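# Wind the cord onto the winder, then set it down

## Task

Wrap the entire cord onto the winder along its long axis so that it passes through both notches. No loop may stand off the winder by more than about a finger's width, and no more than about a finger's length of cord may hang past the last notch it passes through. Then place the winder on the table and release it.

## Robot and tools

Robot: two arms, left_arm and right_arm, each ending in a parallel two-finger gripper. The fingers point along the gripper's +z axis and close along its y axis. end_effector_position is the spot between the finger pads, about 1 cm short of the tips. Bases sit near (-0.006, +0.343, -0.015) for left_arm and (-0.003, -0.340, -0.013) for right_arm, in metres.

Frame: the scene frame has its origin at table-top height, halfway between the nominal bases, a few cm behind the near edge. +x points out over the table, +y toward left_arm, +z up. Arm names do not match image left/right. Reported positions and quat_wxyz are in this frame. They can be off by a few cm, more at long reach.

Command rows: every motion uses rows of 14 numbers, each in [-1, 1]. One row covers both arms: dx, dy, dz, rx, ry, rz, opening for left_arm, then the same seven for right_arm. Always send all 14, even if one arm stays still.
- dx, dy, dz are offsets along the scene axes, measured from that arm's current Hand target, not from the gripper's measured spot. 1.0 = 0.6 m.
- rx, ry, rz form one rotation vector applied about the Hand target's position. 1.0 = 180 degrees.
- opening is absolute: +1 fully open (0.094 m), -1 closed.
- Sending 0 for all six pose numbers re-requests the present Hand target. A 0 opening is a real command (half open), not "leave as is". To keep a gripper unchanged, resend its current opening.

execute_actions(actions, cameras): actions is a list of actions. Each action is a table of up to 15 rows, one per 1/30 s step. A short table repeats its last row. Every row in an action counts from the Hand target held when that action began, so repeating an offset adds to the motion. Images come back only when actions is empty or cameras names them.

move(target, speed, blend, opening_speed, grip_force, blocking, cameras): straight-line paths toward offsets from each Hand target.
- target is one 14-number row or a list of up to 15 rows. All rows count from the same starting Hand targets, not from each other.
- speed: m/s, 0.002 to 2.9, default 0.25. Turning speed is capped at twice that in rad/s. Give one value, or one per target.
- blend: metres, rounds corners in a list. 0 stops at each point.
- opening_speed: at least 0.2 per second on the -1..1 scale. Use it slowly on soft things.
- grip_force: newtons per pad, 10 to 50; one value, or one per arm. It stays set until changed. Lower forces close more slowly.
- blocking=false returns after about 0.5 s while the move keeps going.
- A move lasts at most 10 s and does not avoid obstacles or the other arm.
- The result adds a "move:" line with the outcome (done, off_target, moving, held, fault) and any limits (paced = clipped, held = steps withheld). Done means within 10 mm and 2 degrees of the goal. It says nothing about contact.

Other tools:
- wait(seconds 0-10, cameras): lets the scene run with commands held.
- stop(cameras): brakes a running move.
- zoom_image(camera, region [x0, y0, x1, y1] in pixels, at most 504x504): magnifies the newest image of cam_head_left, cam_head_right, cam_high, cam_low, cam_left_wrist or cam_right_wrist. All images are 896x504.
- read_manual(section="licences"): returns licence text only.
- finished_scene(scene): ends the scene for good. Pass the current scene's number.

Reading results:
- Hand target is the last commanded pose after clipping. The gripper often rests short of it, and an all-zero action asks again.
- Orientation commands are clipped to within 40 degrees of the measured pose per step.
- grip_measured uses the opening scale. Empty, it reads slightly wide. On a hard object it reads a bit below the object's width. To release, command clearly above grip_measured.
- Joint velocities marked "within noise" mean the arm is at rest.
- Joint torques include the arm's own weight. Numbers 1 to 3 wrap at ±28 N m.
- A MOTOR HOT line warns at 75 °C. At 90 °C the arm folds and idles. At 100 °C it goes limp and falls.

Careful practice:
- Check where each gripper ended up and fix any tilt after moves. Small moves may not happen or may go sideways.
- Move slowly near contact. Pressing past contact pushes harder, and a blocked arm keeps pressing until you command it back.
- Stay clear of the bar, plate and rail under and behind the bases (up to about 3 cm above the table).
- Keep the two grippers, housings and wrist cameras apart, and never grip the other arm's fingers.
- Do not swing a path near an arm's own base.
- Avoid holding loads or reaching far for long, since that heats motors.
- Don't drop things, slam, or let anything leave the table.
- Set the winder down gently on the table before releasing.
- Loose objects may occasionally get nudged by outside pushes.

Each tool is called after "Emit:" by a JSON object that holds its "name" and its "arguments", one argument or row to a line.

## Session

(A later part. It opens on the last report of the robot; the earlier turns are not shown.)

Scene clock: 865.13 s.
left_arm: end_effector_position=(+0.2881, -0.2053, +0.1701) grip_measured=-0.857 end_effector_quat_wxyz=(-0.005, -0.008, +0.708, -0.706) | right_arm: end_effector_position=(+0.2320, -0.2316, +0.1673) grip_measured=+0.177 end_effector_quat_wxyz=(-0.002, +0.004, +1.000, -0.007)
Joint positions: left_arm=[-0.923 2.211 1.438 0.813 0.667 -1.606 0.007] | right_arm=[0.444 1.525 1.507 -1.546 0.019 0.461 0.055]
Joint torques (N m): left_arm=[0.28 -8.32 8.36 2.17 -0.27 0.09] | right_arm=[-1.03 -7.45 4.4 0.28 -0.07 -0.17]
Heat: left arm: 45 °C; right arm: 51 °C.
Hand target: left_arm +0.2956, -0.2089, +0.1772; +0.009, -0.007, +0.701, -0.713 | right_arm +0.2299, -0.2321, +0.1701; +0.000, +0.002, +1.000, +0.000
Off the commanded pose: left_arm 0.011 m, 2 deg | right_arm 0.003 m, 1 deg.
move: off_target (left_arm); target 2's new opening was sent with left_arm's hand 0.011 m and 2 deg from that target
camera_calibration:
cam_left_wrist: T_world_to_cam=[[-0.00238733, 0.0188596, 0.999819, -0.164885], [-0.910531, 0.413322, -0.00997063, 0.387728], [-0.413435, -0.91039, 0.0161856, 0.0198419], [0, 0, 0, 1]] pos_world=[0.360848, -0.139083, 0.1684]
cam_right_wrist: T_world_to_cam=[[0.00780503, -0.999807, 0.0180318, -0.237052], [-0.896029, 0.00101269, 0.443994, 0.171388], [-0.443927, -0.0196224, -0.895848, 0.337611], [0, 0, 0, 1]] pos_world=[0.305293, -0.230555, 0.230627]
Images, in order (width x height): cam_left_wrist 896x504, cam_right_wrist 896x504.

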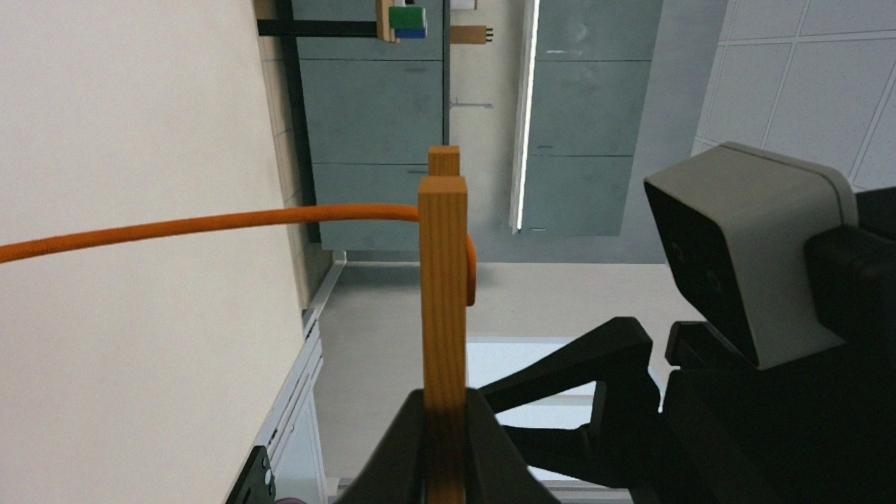

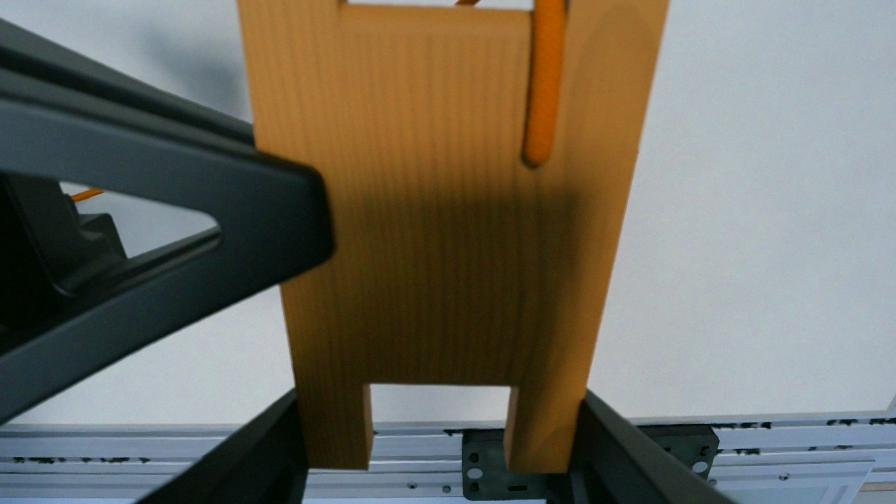

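Emit:
{"name": "move", "arguments": {
  "target": [
    [0,0,0,0,0,0,-0.93, 0,0,0,0,0,0,0.5],
    [0,0,0,0,0,0,-0.93, -0.03,-0.03,0.2,0,0,0,0.5]
  ],
  "speed": 0.2,
  "opening_speed": 1.0,
  "cameras": ["cam_left_wrist","cam_low","cam_head_right"]
}}

Scene clock: 882.73 s.
left_arm: end_effector_position=(+0.2881, -0.2053, +0.1691) grip_measured=-0.858 end_effector_quat_wxyz=(-0.006, -0.009, +0.709, -0.705) | right_arm: end_effector_position=(+0.2128, -0.2498, +0.2846) grip_measured=+0.497 end_effector_quat_wxyz=(+0.203, +0.005, +0.975, +0.086)
Joint positions: left_arm=[-0.923 2.211 1.438 0.808 0.667 -1.606 0.007] | right_arm=[0.413 1.207 1.672 -1.574 0.018 0.425 0.07]
Joint torques (N m): left_arm=[0.35 -8.35 8.36 2.23 -0.27 0.11] | right_arm=[-1.07 -2.02 5.79 1 -0.04 -0.22]
Heat: left arm: 47 °C; right arm: 51 °C.
Hand target: left_arm +0.2956, -0.2089, +0.1771; +0.008, -0.007, +0.701, -0.713 | right_arm +0.2120, -0.2501, +0.2900; +0.000, +0.002, +1.000, +0.000
Off the commanded pose: left_arm 0.012 m, 2 deg | right_arm 0.005 m, 25 deg.
joint sent to its limit (right arm) — joint 4 (wrist pitch), lower limit. The joint targets are off in orientation, not in position.
move: off_target (left_arm, right_arm)
camera_calibration:
cam_left_wrist: T_world_to_cam=[[0.000751818, 0.0149005, 0.999889, -0.16558], [-0.910576, 0.413306, -0.00547447, 0.386973], [-0.413342, -0.91047, 0.0138787, 0.0202025], [0, 0, 0, 1]] pos_world=[0.360844, -0.139078, 0.1674]
Images, in order (width x height): cam_head_right 896x504, cam_low 896x504, cam_left_wrist 896x504.

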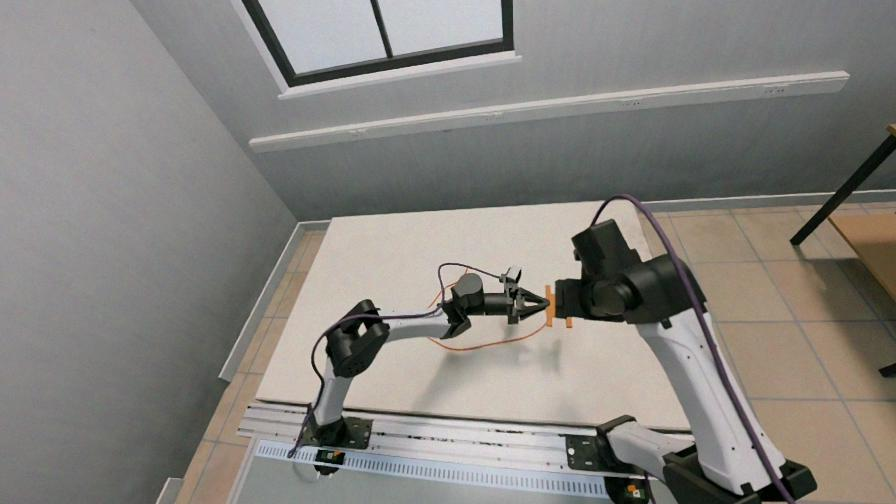

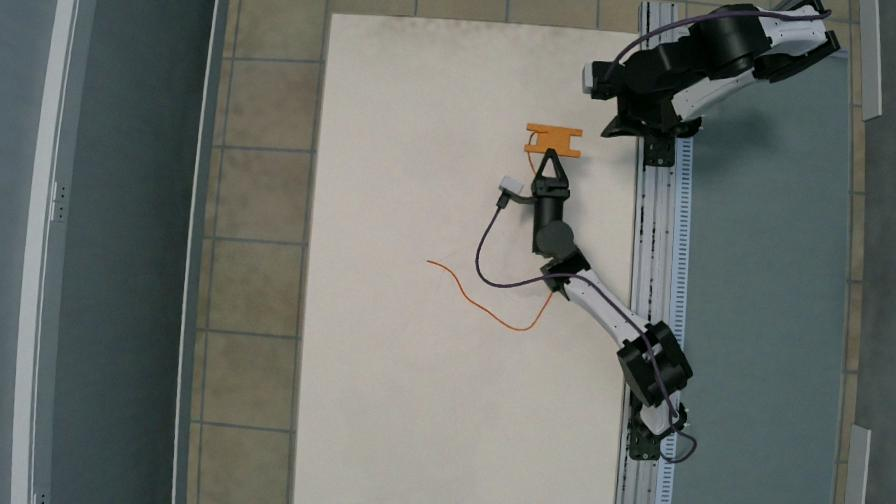

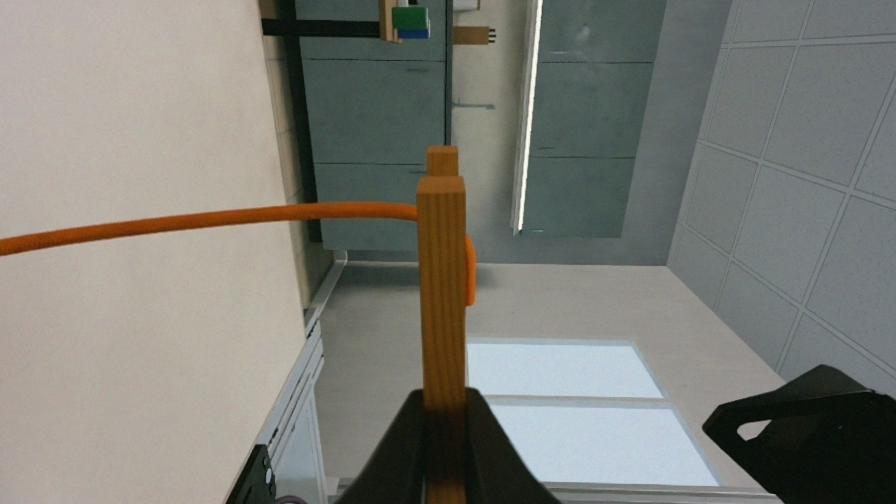

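Emit:
{"name": "move", "arguments": {
  "target": [
    [0.0565,0.438,0.218,0,0,0,-0.93, 0,0,0,0,0,0,0.9],
    [0.0565,0.438,0.218,0,0,0,-0.93, 0.1467,0.25,-0.15,0.385,-0.385,0.385,0.9],
    [0.0565,0.438,0.218,0,0,0,-0.93, 0.2217,0.3168,-0.2233,0.141,0.629,-0.629,0.9]
  ],
  "speed": [0.3,0.45,0.45],
  "blend": [0.02,0.02,0],
  "cameras": ["cam_left_wrist","cam_right_wrist","cam_low","cam_high","cam_head_left"]
}}

Scene clock: 998.73 s.
left_arm: end_effector_position=(+0.3389, +0.0514, +0.2929) grip_measured=-0.858 end_effector_quat_wxyz=(+0.002, -0.023, +0.705, -0.709) | right_arm: end_effector_position=(+0.3417, -0.0641, +0.1448) grip_measured=+0.897 end_effector_quat_wxyz=(+0.691, -0.697, -0.136, -0.134)
Joint positions: left_arm=[-0.331 1.637 1.107 0.647 1.227 -1.703 0.007] | right_arm=[0.282 1.948 0.853 1.061 -1.281 -2.008 0.089]
Joint torques (N m): left_arm=[0.17 -8.5 6.09 1.81 -0.01 -0.05] | right_arm=[0.36 -10.45 6.15 1.31 0.01 -0.21]
Heat: left arm: 50 °C; right arm: 44 °C.
Hand target: left_arm +0.3295, +0.0539, +0.3080; +0.009, -0.007, +0.701, -0.713 | right_arm +0.3450, -0.0601, +0.1559; +0.690, -0.690, -0.154, -0.153
Off the commanded pose: left_arm 0.018 m, 2 deg | right_arm 0.012 m, 3 deg.
move: off_target (left_arm, right_arm); blend cut to 0 m at target 1
camera_calibration:
cam_left_wrist: T_world_to_cam=[[0.00821858, 0.0257959, 0.999633, -0.296248], [-0.922859, 0.385132, -0.00235107, 0.332567], [-0.385051, -0.922501, 0.0269712, 0.26044], [0, 0, 0, 1]] pos_world=[0.409629, 0.119816, 0.289897]
cam_right_wrist: T_world_to_cam=[[-0.391307, 0.00445596, 0.920249, 0.0000134632], [0.827642, -0.435507, 0.354037, -0.32439], [0.402353, 0.900174, 0.166729, -0.0146636], [0, 0, 0, 1]] pos_world=[0.274384, -0.128075, 0.117279]
Images, in order (width x height): cam_head_left 896x504, cam_high 896x504, cam_low 896x504, cam_left_wrist 896x504, cam_right_wrist 896x504.

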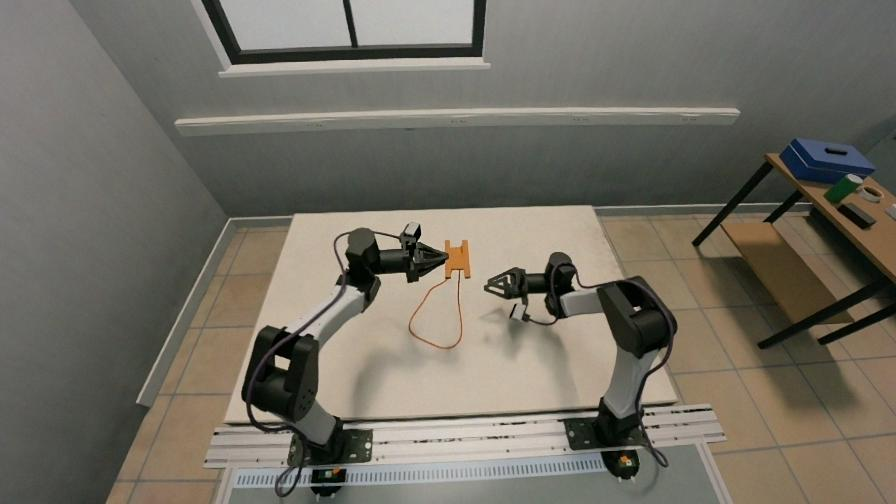

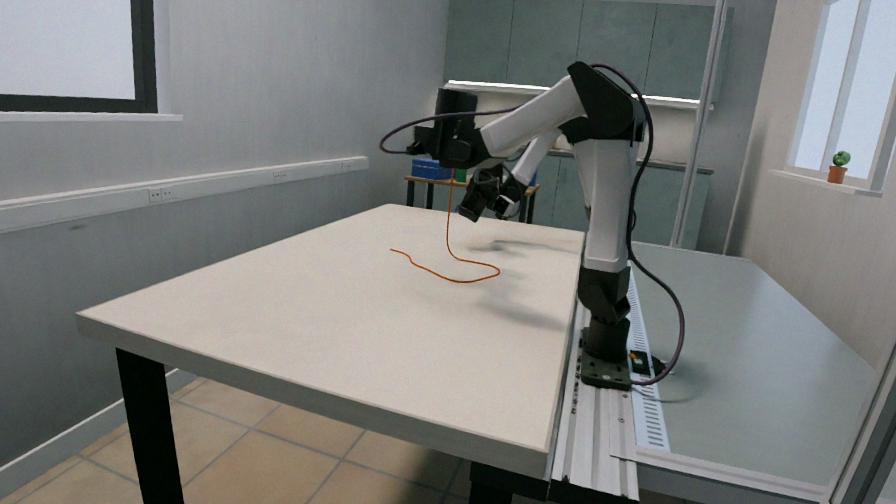

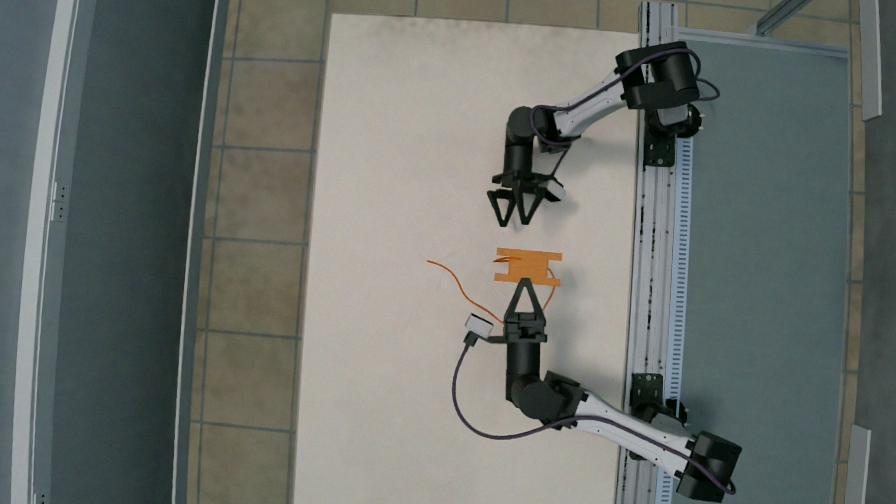

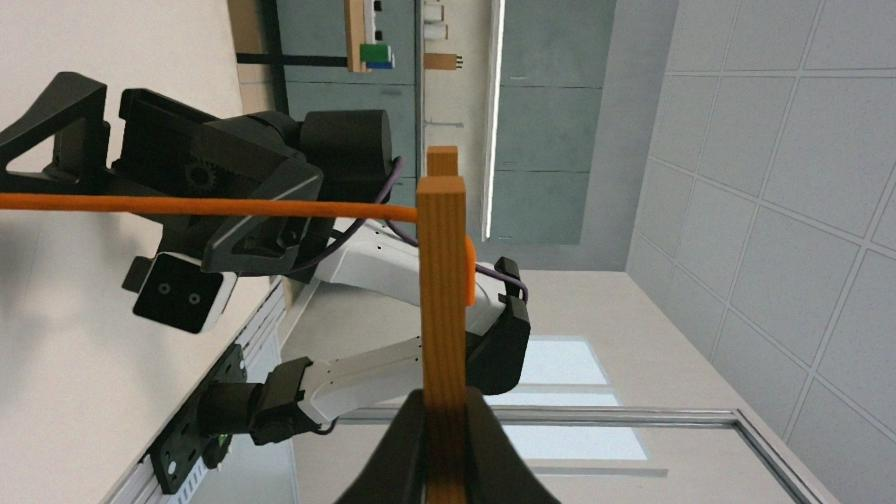

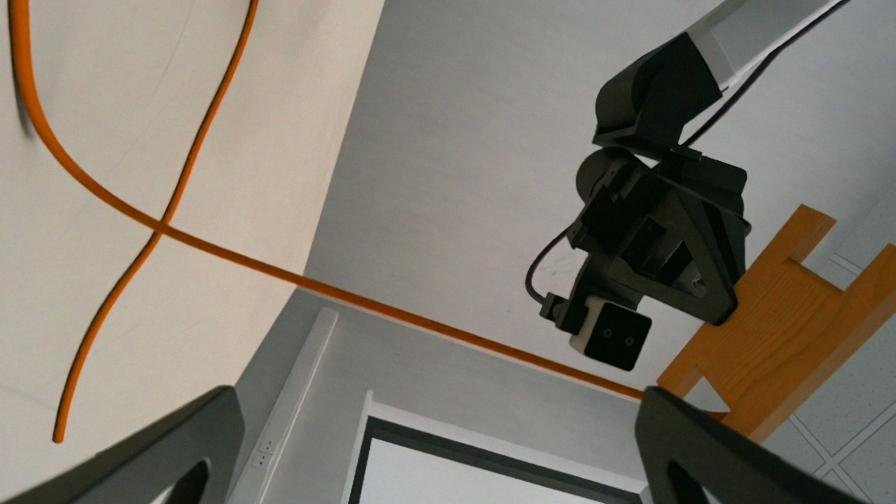

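Emit:
{"name": "move", "arguments": {
  "target": [0,0,0.1,0,0,0,-0.93, 0.0433,0.045,-0.0133,0,0,0,1],
  "speed": 0.2,
  "cameras": ["cam_right_wrist","cam_left_wrist","cam_high"]
}}

Scene clock: 1040.60 s.
left_arm: end_effector_position=(+0.3372, +0.0501, +0.3429) grip_measured=-0.858 end_effector_quat_wxyz=(-0.014, -0.037, +0.707, -0.706) | right_arm: end_effector_position=(+0.3662, -0.0372, +0.1473) grip_measured=+0.997 end_effector_quat_wxyz=(+0.692, -0.692, -0.147, -0.143)
Joint positions: left_arm=[-0.331 1.594 1.274 0.416 1.232 -1.727 0.007] | right_arm=[0.33 2.039 0.999 1.033 -1.237 -2.009 0.094]
Joint torques (N m): left_arm=[0.73 -7.87 8.84 1.78 0.02 0.18] | right_arm=[0.24 -8.88 6.57 1.36 0.03 -0.25]
Heat: left arm: 49 °C; right arm: 55 °C.
Hand target: left_arm +0.3295, +0.0539, +0.3679; +0.009, -0.007, +0.701, -0.713 | right_arm +0.3709, -0.0330, +0.1480; +0.690, -0.690, -0.154, -0.153
Off the commanded pose: left_arm 0.026 m, 4 deg | right_arm 0.006 m, 1 deg.
move: off_target (left_arm)
camera_calibration:
cam_left_wrist: T_world_to_cam=[[0.0511937, 0.0201053, 0.998486, -0.360041], [-0.920652, 0.388393, 0.0393825, 0.316402], [-0.387013, -0.921275, 0.0383932, 0.253857], [0, 0, 0, 1]] pos_world=[0.407974, 0.118222, 0.337289]
cam_right_wrist: T_world_to_cam=[[-0.416842, -0.00418265, 0.908969, 0.0179083], [0.819083, -0.43533, 0.373619, -0.333614], [0.394139, 0.900261, 0.18489, -0.0487626], [0, 0, 0, 1]] pos_world=[0.299942, -0.101258, 0.117382]
Images, in order (width x height): cam_high 896x504, cam_left_wrist 896x504, cam_right_wrist 896x504.

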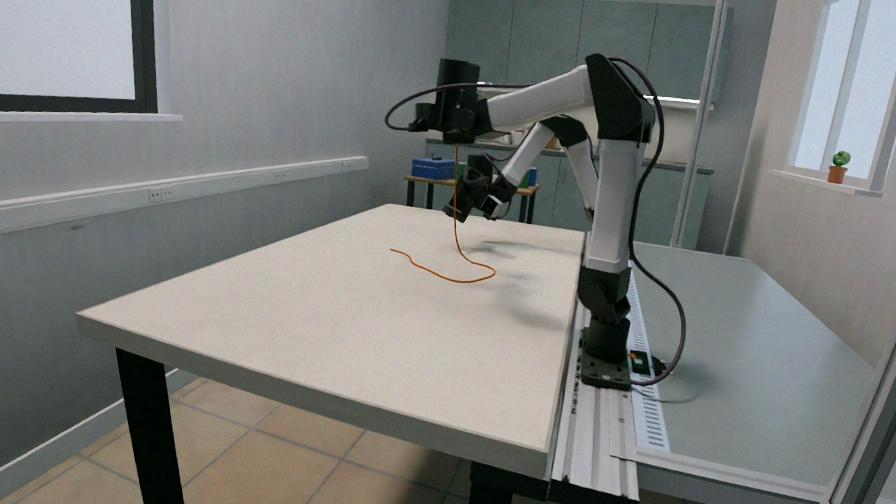

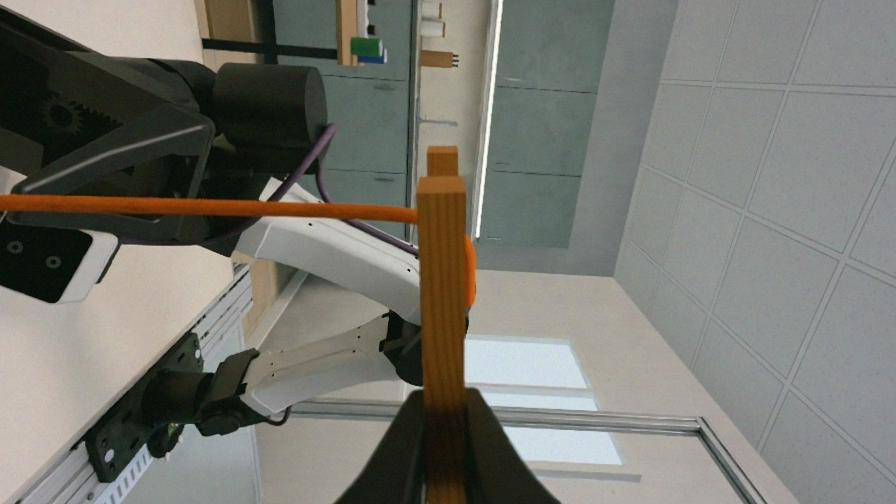

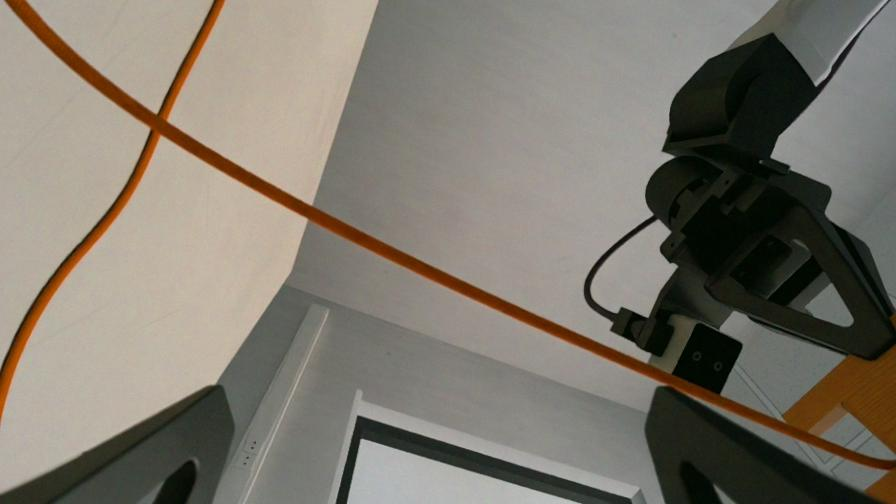

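Emit:
{"name": "move", "arguments": {
  "target": [
    [0,0,0,0,0,0,-0.93, -0.0182,0,-0.02,0,0,0,1],
    [0,0,0,0,0,0,-0.93, -0.0182,0.0717,-0.02,0,0,0,1]
  ],
  "speed": 0.15,
  "cameras": ["cam_right_wrist"]
}}

Scene clock: 1060.50 s.
left_arm: end_effector_position=(+0.3372, +0.0501, +0.3428) grip_measured=-0.858 end_effector_quat_wxyz=(-0.015, -0.037, +0.707, -0.706) | right_arm: end_effector_position=(+0.3534, +0.0075, +0.1357) grip_measured=+0.997 end_effector_quat_wxyz=(+0.691, -0.693, -0.150, -0.141)
Joint positions: left_arm=[-0.331 1.594 1.274 0.415 1.232 -1.727 0.007] | right_arm=[0.446 2.088 1.023 1.052 -1.128 -2.018 0.094]
Joint torques (N m): left_arm=[0.69 -7.9 8.84 1.8 0.02 0.19] | right_arm=[-0.55 -8.81 6.78 1.47 0.07 -0.15]
Heat: left arm: 49 °C; right arm: 54 °C.
Hand target: left_arm +0.3295, +0.0539, +0.3679; +0.009, -0.007, +0.701, -0.713 | right_arm +0.3602, +0.0099, +0.1361; +0.690, -0.690, -0.154, -0.153
Off the commanded pose: left_arm 0.027 m, 4 deg | right_arm 0.007 m, 1 deg.
move: off_target (left_arm)
camera_calibration:
cam_right_wrist: T_world_to_cam=[[-0.418756, -0.00403509, 0.90809, 0.0240714], [0.821485, -0.427897, 0.376918, -0.300673], [0.387048, 0.903818, 0.182499, -0.0789964], [0, 0, 0, 1]] pos_world=[0.287654, -0.0571616, 0.105887]
Images, in order (width x height): cam_right_wrist 896x504.

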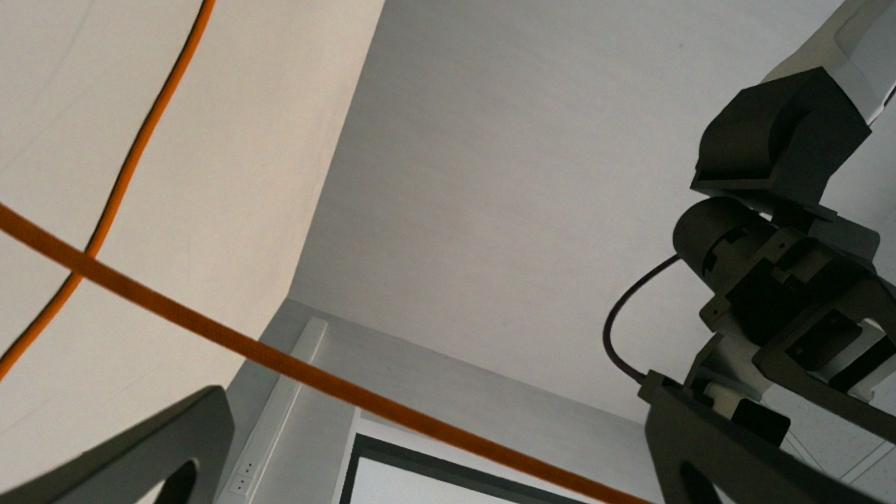

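Emit:
{"name": "move", "arguments": {
  "target": [0,0,0,0,0,0,-0.93, 0,0,0,0,0,0,-1],
  "opening_speed": 1.2,
  "cameras": ["cam_right_wrist","cam_left_wrist","cam_head_right"]
}}

Scene clock: 1070.67 s.
left_arm: end_effector_position=(+0.3372, +0.0501, +0.3428) grip_measured=-0.858 end_effector_quat_wxyz=(-0.015, -0.037, +0.707, -0.706) | right_arm: end_effector_position=(+0.3536, +0.0075, +0.1357) grip_measured=-0.989 end_effector_quat_wxyz=(+0.691, -0.693, -0.150, -0.142)
Joint positions: left_arm=[-0.331 1.594 1.274 0.415 1.232 -1.727 0.007] | right_arm=[0.446 2.088 1.023 1.052 -1.127 -2.018 0.001]
Joint torques (N m): left_arm=[0.75 -7.87 8.85 1.8 0.01 0.18] | right_arm=[-0.4 -9.07 6.67 1.51 0.1 -0.18]
Heat: left arm: 49 °C; right arm: 55 °C.
Hand target: left_arm +0.3295, +0.0539, +0.3679; +0.009, -0.007, +0.701, -0.713 | right_arm +0.3601, +0.0099, +0.1361; +0.690, -0.690, -0.154, -0.153
Off the commanded pose: left_arm 0.027 m, 4 deg | right_arm 0.007 m, 1 deg.
move: off_target (left_arm)
camera_calibration:
cam_left_wrist: T_world_to_cam=[[0.0519288, 0.0197991, 0.998455, -0.360094], [-0.920648, 0.388319, 0.0401819, 0.316146], [-0.386924, -0.921312, 0.0383929, 0.253832], [0, 0, 0, 1]] pos_world=[0.407973, 0.118223, 0.337089]
cam_right_wrist: T_world_to_cam=[[-0.418749, -0.00371623, 0.908094, 0.024129], [0.821158, -0.428533, 0.376907, -0.300653], [0.387747, 0.903519, 0.182499, -0.0793431], [0, 0, 0, 1]] pos_world=[0.287753, -0.057062, 0.105887]
Images, in order (width x height): cam_head_right 896x504, cam_left_wrist 896x504, cam_right_wrist 896x504.

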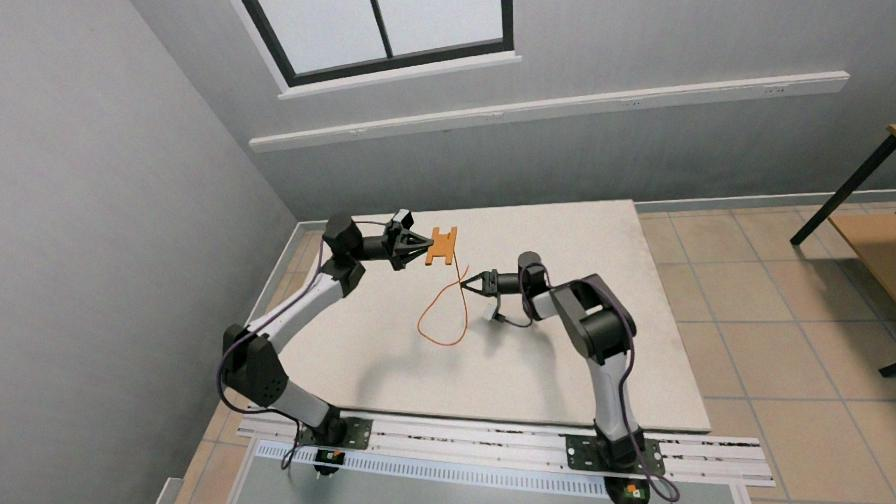

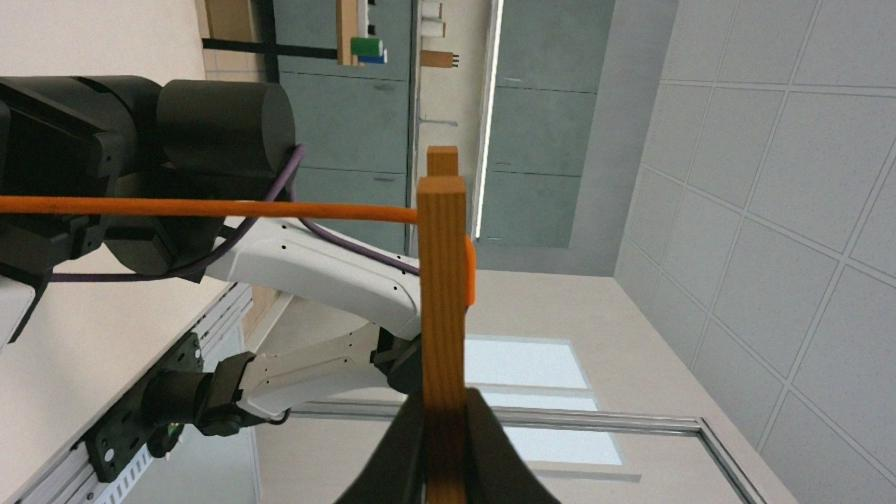

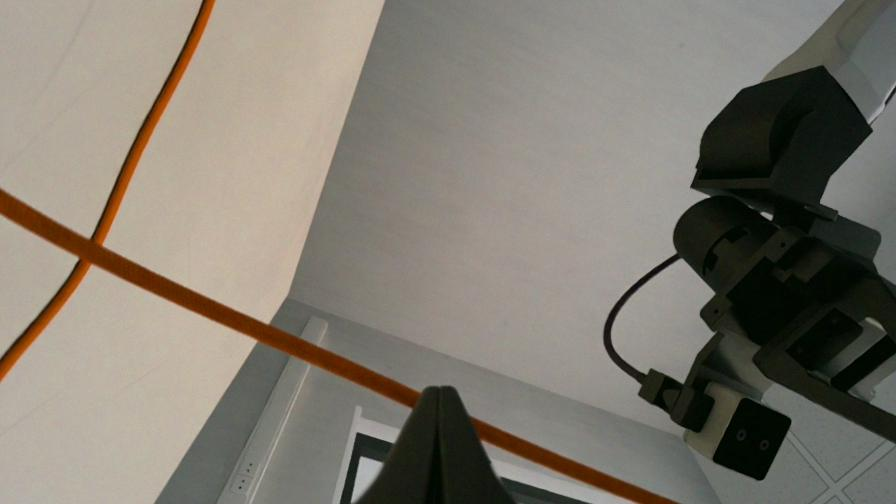

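Emit:
{"name": "move", "arguments": {
  "target": [
    [0,0,0,0,0,0,-0.93, 0,0,0,0,0,0,1],
    [0,0,0,0,0,0,-0.93, 0.0223,0.0317,0,0,0,0,1],
    [0,0,0,0,0,0,-0.93, 0.0223,0.0317,0,0,0,0,-1]
  ],
  "speed": 0.15,
  "opening_speed": 1.5,
  "cameras": ["cam_right_wrist","cam_left_wrist","cam_head_right"]
}}

Scene clock: 1093.90 s.
left_arm: end_effector_position=(+0.3372, +0.0501, +0.3423) grip_measured=-0.858 end_effector_quat_wxyz=(-0.016, -0.038, +0.708, -0.705) | right_arm: end_effector_position=(+0.3691, +0.0240, +0.1375) grip_measured=-0.951 end_effector_quat_wxyz=(+0.691, -0.691, -0.152, -0.148)
Joint positions: left_arm=[-0.331 1.594 1.274 0.411 1.232 -1.727 0.007] | right_arm=[0.466 2.144 1.123 1.021 -1.102 -2.018 0.002]
Joint torques (N m): left_arm=[0.73 -7.91 8.85 1.84 0.02 0.19] | right_arm=[0.32 -9.96 6.65 1.38 0.14 -0.15]
Heat: left arm: 51 °C; right arm: 55 °C.
Hand target: left_arm +0.3295, +0.0539, +0.3679; +0.009, -0.007, +0.701, -0.713 | right_arm +0.3735, +0.0290, +0.1361; +0.690, -0.690, -0.154, -0.153
Off the commanded pose: left_arm 0.027 m, 5 deg | right_arm 0.007 m, 1 deg.
move: off_target (left_arm)
camera_calibration:
cam_left_wrist: T_world_to_cam=[[0.0559527, 0.018537, 0.998261, -0.360822], [-0.920511, 0.388187, 0.0443864, 0.314714], [-0.386689, -0.921394, 0.0387836, 0.253641], [0, 0, 0, 1]] pos_world=[0.407968, 0.118224, 0.336388]
cam_right_wrist: T_world_to_cam=[[-0.429671, -0.00679242, 0.90296, 0.0339249], [0.814396, -0.434863, 0.384257, -0.305399], [0.390054, 0.900471, 0.19238, -0.10275], [0, 0, 0, 1]] pos_world=[0.303371, -0.0400533, 0.106486]
Images, in order (width x height): cam_head_right 896x504, cam_left_wrist 896x504, cam_right_wrist 896x504.

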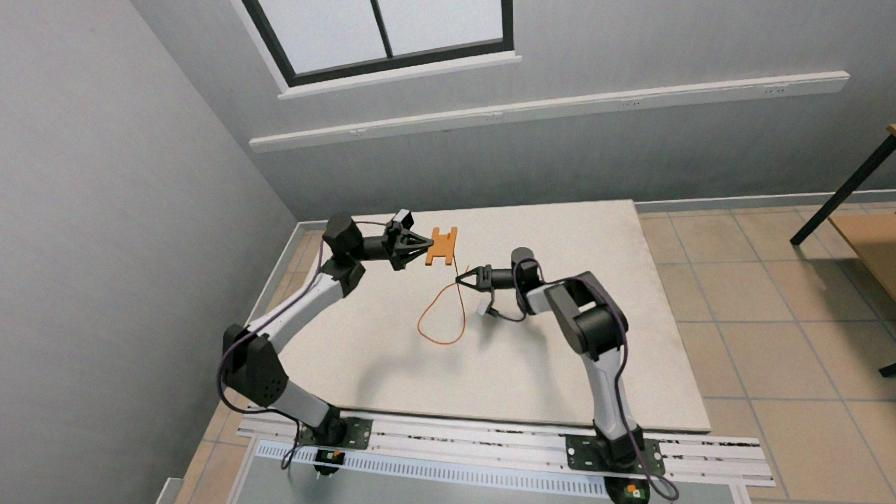

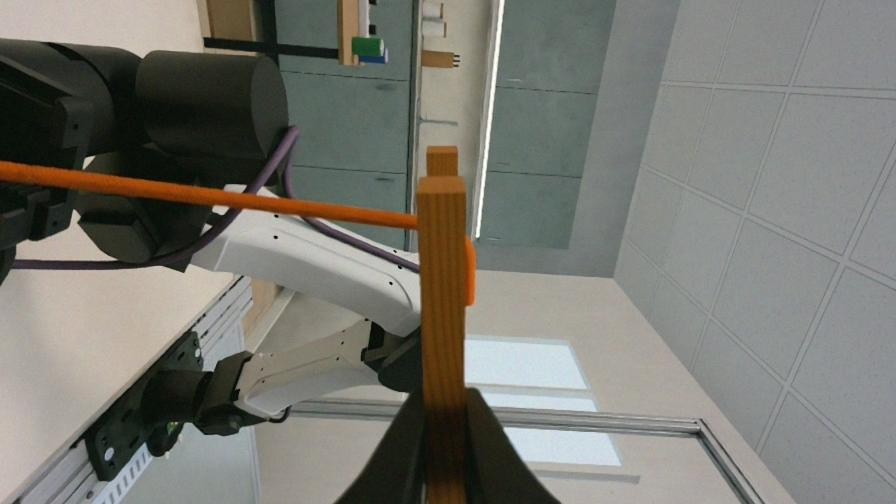

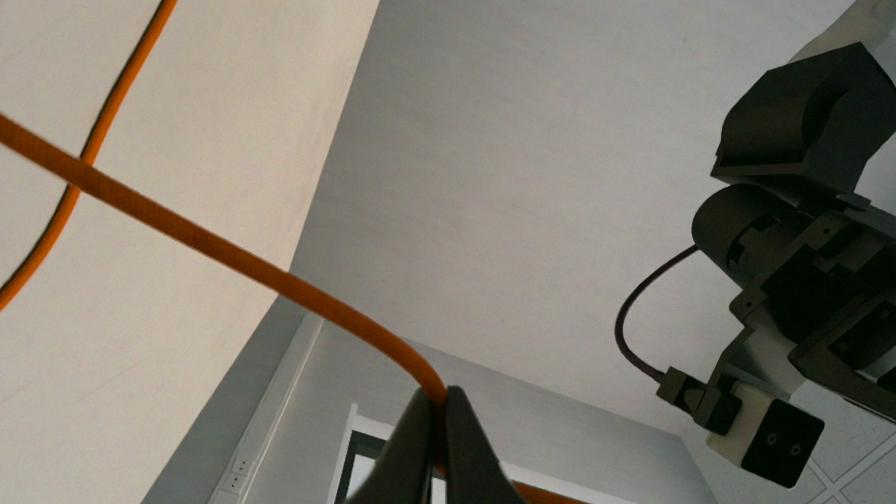

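Emit:
{"name": "move", "arguments": {
  "target": [
    [0,0,0,0,0,0,-0.93, -0.1643,-0.0217,0.0583,0,0.1056,0,-1],
    [0,0,0,0,0,0,-0.93, -0.2768,-0.0217,0.1708,0,0.2111,0,-1],
    [0,0,0,0,0,0,-0.93, -0.3168,-0.0217,0.2983,0,0.30,0,-1],
    [0,0,0,0,0,0,-0.93, -0.3085,-0.0217,0.3667,0,0.3556,0,-1]
  ],
  "speed": 0.3,
  "blend": [0.03,0.03,0.03,0],
  "cameras": ["cam_right_wrist","cam_left_wrist","cam_head_right","cam_low"]
}}

Scene clock: 1163.30 s.
left_arm: end_effector_position=(+0.3373, +0.0501, +0.3377) grip_measured=-0.858 end_effector_quat_wxyz=(-0.027, -0.050, +0.711, -0.701) | right_arm: end_effector_position=(+0.1904, +0.0186, +0.3344) grip_measured=-0.951 end_effector_quat_wxyz=(+0.651, -0.676, +0.247, +0.243)
Joint positions: left_arm=[-0.331 1.594 1.274 0.376 1.233 -1.727 0.007] | right_arm=[0.769 1.253 0.999 0.205 -0.799 -0.918 0.002]
Joint torques (N m): left_arm=[0.76 -8.06 8.81 2.18 0.03 0.23] | right_arm=[-0.14 -6.52 8.68 1.62 0.08 0.06]
Heat: left arm: 52 °C; right arm: 57 °C.
Hand target: left_arm +0.3295, +0.0539, +0.3679; +0.008, -0.008, +0.701, -0.713 | right_arm +0.1885, +0.0161, +0.3560; +0.667, -0.666, +0.235, +0.236
Off the commanded pose: left_arm 0.031 m, 7 deg | right_arm 0.022 m, 3 deg.
move: off_target (left_arm, right_arm)
camera_calibration:
cam_left_wrist: T_world_to_cam=[[0.0885452, 0.00805054, 0.99604, -0.365942], [-0.9185, 0.387548, 0.0785197, 0.30276], [-0.385381, -0.921815, 0.0417099, 0.252574], [0, 0, 0, 1]] pos_world=[0.407825, 0.118438, 0.330185]
cam_right_wrist: T_world_to_cam=[[0.63702, 0.0269217, 0.770377, -0.380104], [0.69433, -0.454143, -0.558266, 0.100505], [0.334832, 0.890522, -0.30799, 0.11194], [0, 0, 0, 1]] pos_world=[0.134869, -0.0438089, 0.383408]
Images, in order (width x height): cam_head_right 896x504, cam_low 896x504, cam_left_wrist 896x504, cam_right_wrist 896x504.

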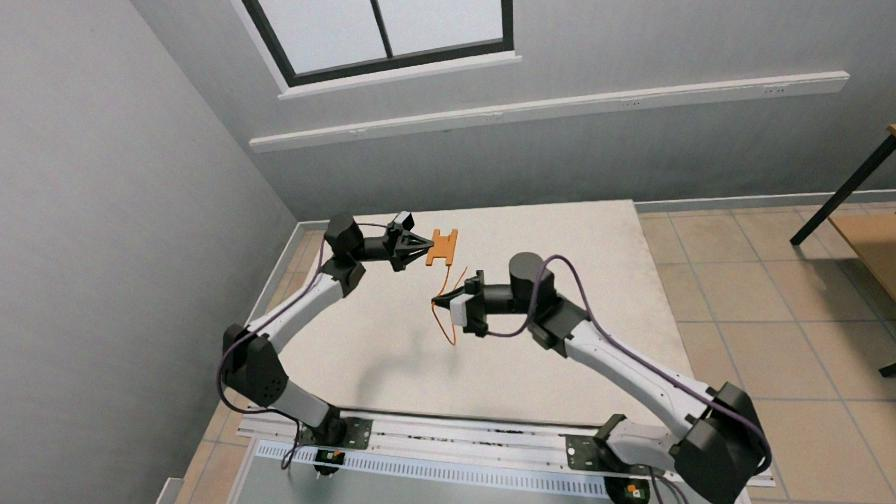

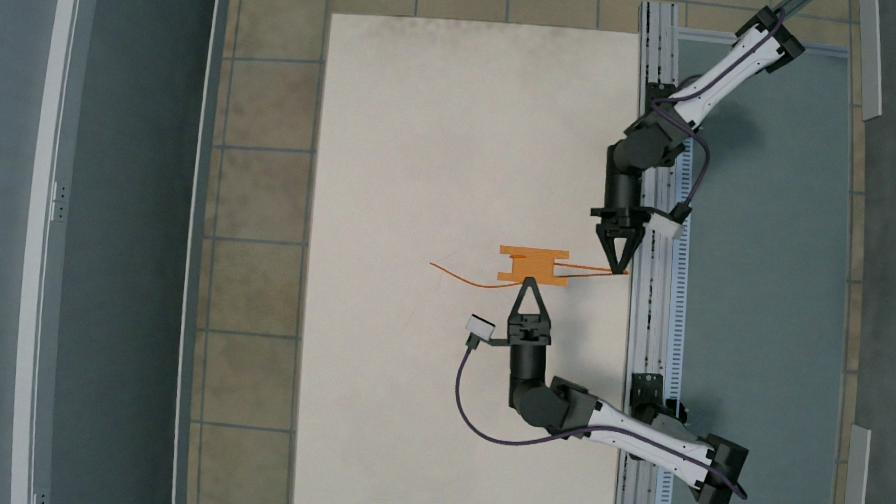

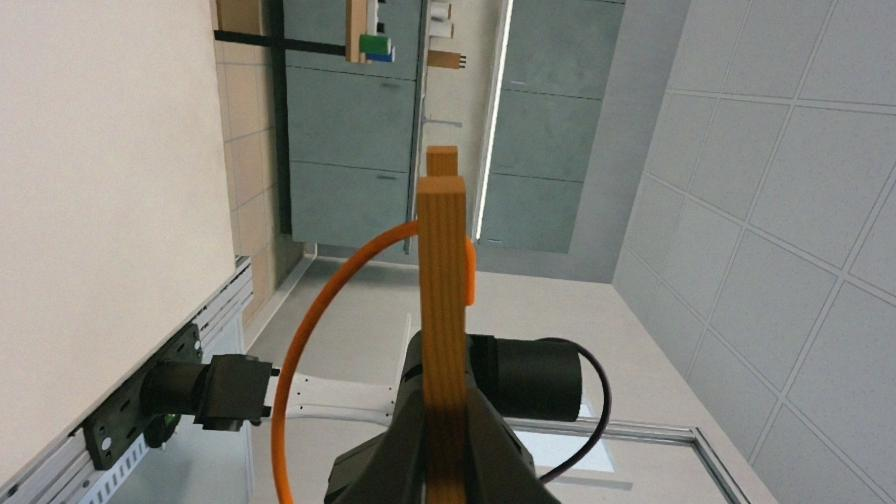

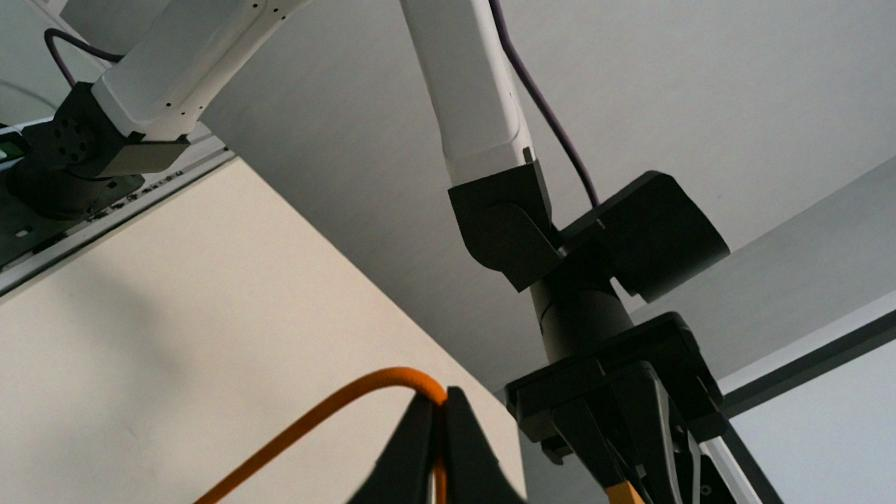

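Emit:
{"name": "move", "arguments": {
  "target": [
    [0,0,0,0,-0.035,0,-0.93, -0.0107,-0.0043,0.0377,0,0,0,-1],
    [0,0,0,0,-0.035,0,-0.93, 0.031,-0.0043,0.1285,0,0.1056,0,-1]
  ],
  "speed": 0.25,
  "blend": [0.03,0],
  "cameras": ["cam_right_wrist","cam_left_wrist","cam_head_right","cam_low"]
}}

Scene clock: 1190.80 s.
left_arm: end_effector_position=(+0.3372, +0.0501, +0.3393) grip_measured=-0.858 end_effector_quat_wxyz=(+0.012, -0.009, +0.711, -0.703) | right_arm: end_effector_position=(+0.2061, +0.0137, +0.4229) grip_measured=-0.951 end_effector_quat_wxyz=(+0.614, -0.620, +0.350, +0.340)
Joint positions: left_arm=[-0.331 1.594 1.274 0.389 1.233 -1.625 0.007] | right_arm=[0.726 1.317 1.377 -0.081 -0.828 -0.585 0.002]
Joint torques (N m): left_arm=[0.76 -7.9 8.72 2.16 0.04 0.23] | right_arm=[-1.13 -3.84 8.46 1.61 -0.2 0.03]
Heat: left arm: 53 °C; right arm: 51 °C.
Hand target: left_arm +0.3295, +0.0539, +0.3679; +0.047, +0.032, +0.700, -0.712 | right_arm +0.2071, +0.0134, +0.4331; +0.619, -0.618, +0.342, +0.343
Off the commanded pose: left_arm 0.030 m, 6 deg | right_arm 0.010 m, 1 deg.
move: off_target (left_arm); blend cut to 0.0275 m at target 1
camera_calibration:
cam_left_wrist: T_world_to_cam=[[-0.0251008, 0.00868088, 0.999647, -0.330566], [-0.920612, 0.389579, -0.0264993, 0.338806], [-0.389672, -0.920952, -0.00178703, 0.26859], [0, 0, 0, 1]] pos_world=[0.408273, 0.118237, 0.339907]
cam_right_wrist: T_world_to_cam=[[0.843158, -0.00345837, 0.537654, -0.40186], [0.477774, -0.453839, -0.752172, 0.263474], [0.24661, 0.891077, -0.381006, 0.187342], [0, 0, 0, 1]] pos_world=[0.16675, -0.0487511, 0.485618]
Images, in order (width x height): cam_head_right 896x504, cam_low 896x504, cam_left_wrist 896x504, cam_right_wrist 896x504.

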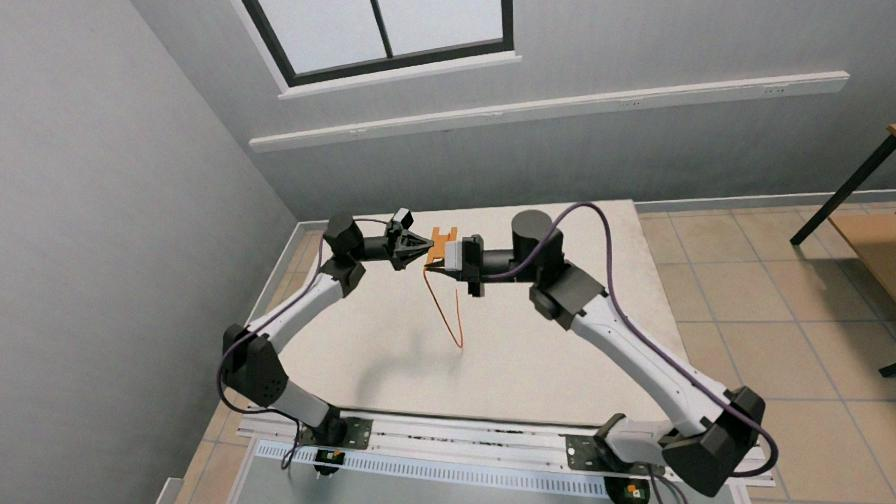

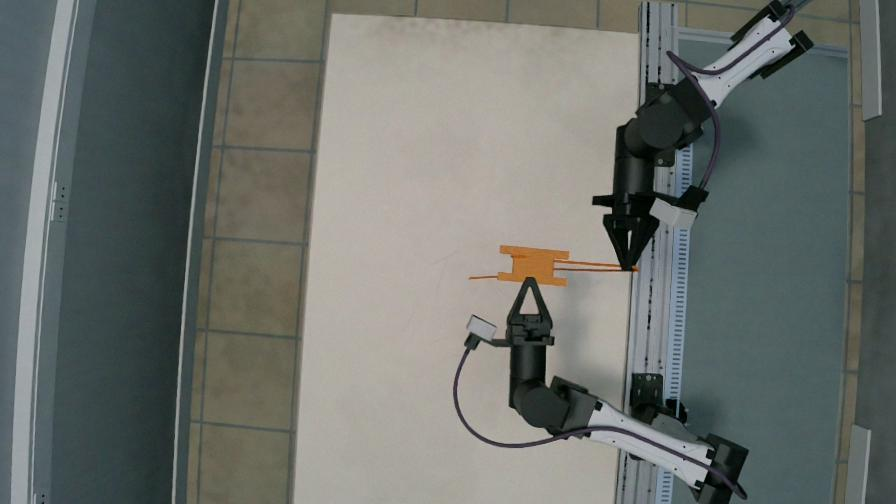

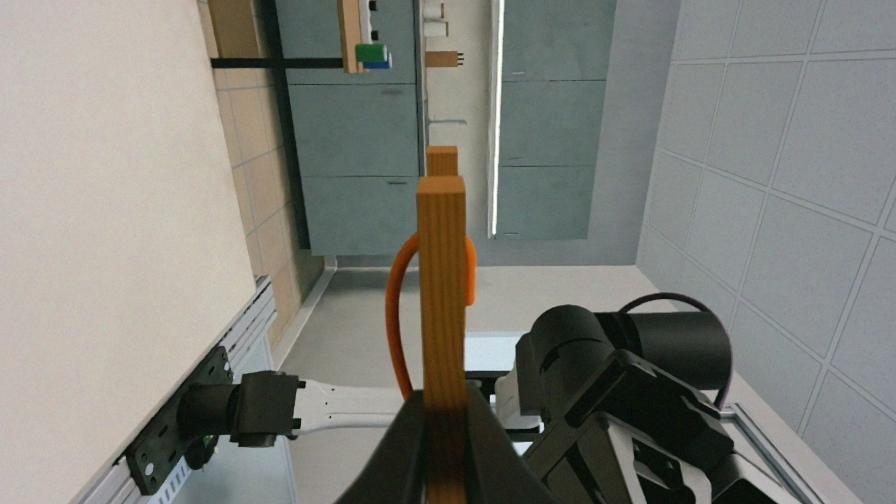

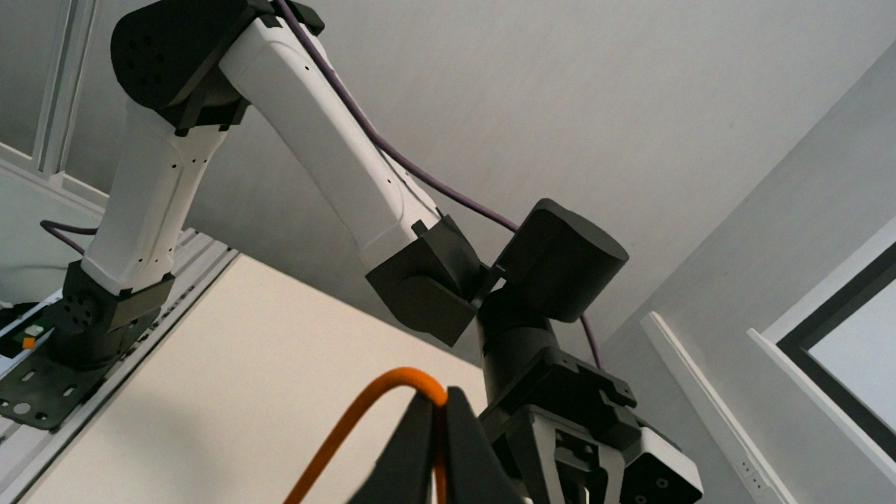

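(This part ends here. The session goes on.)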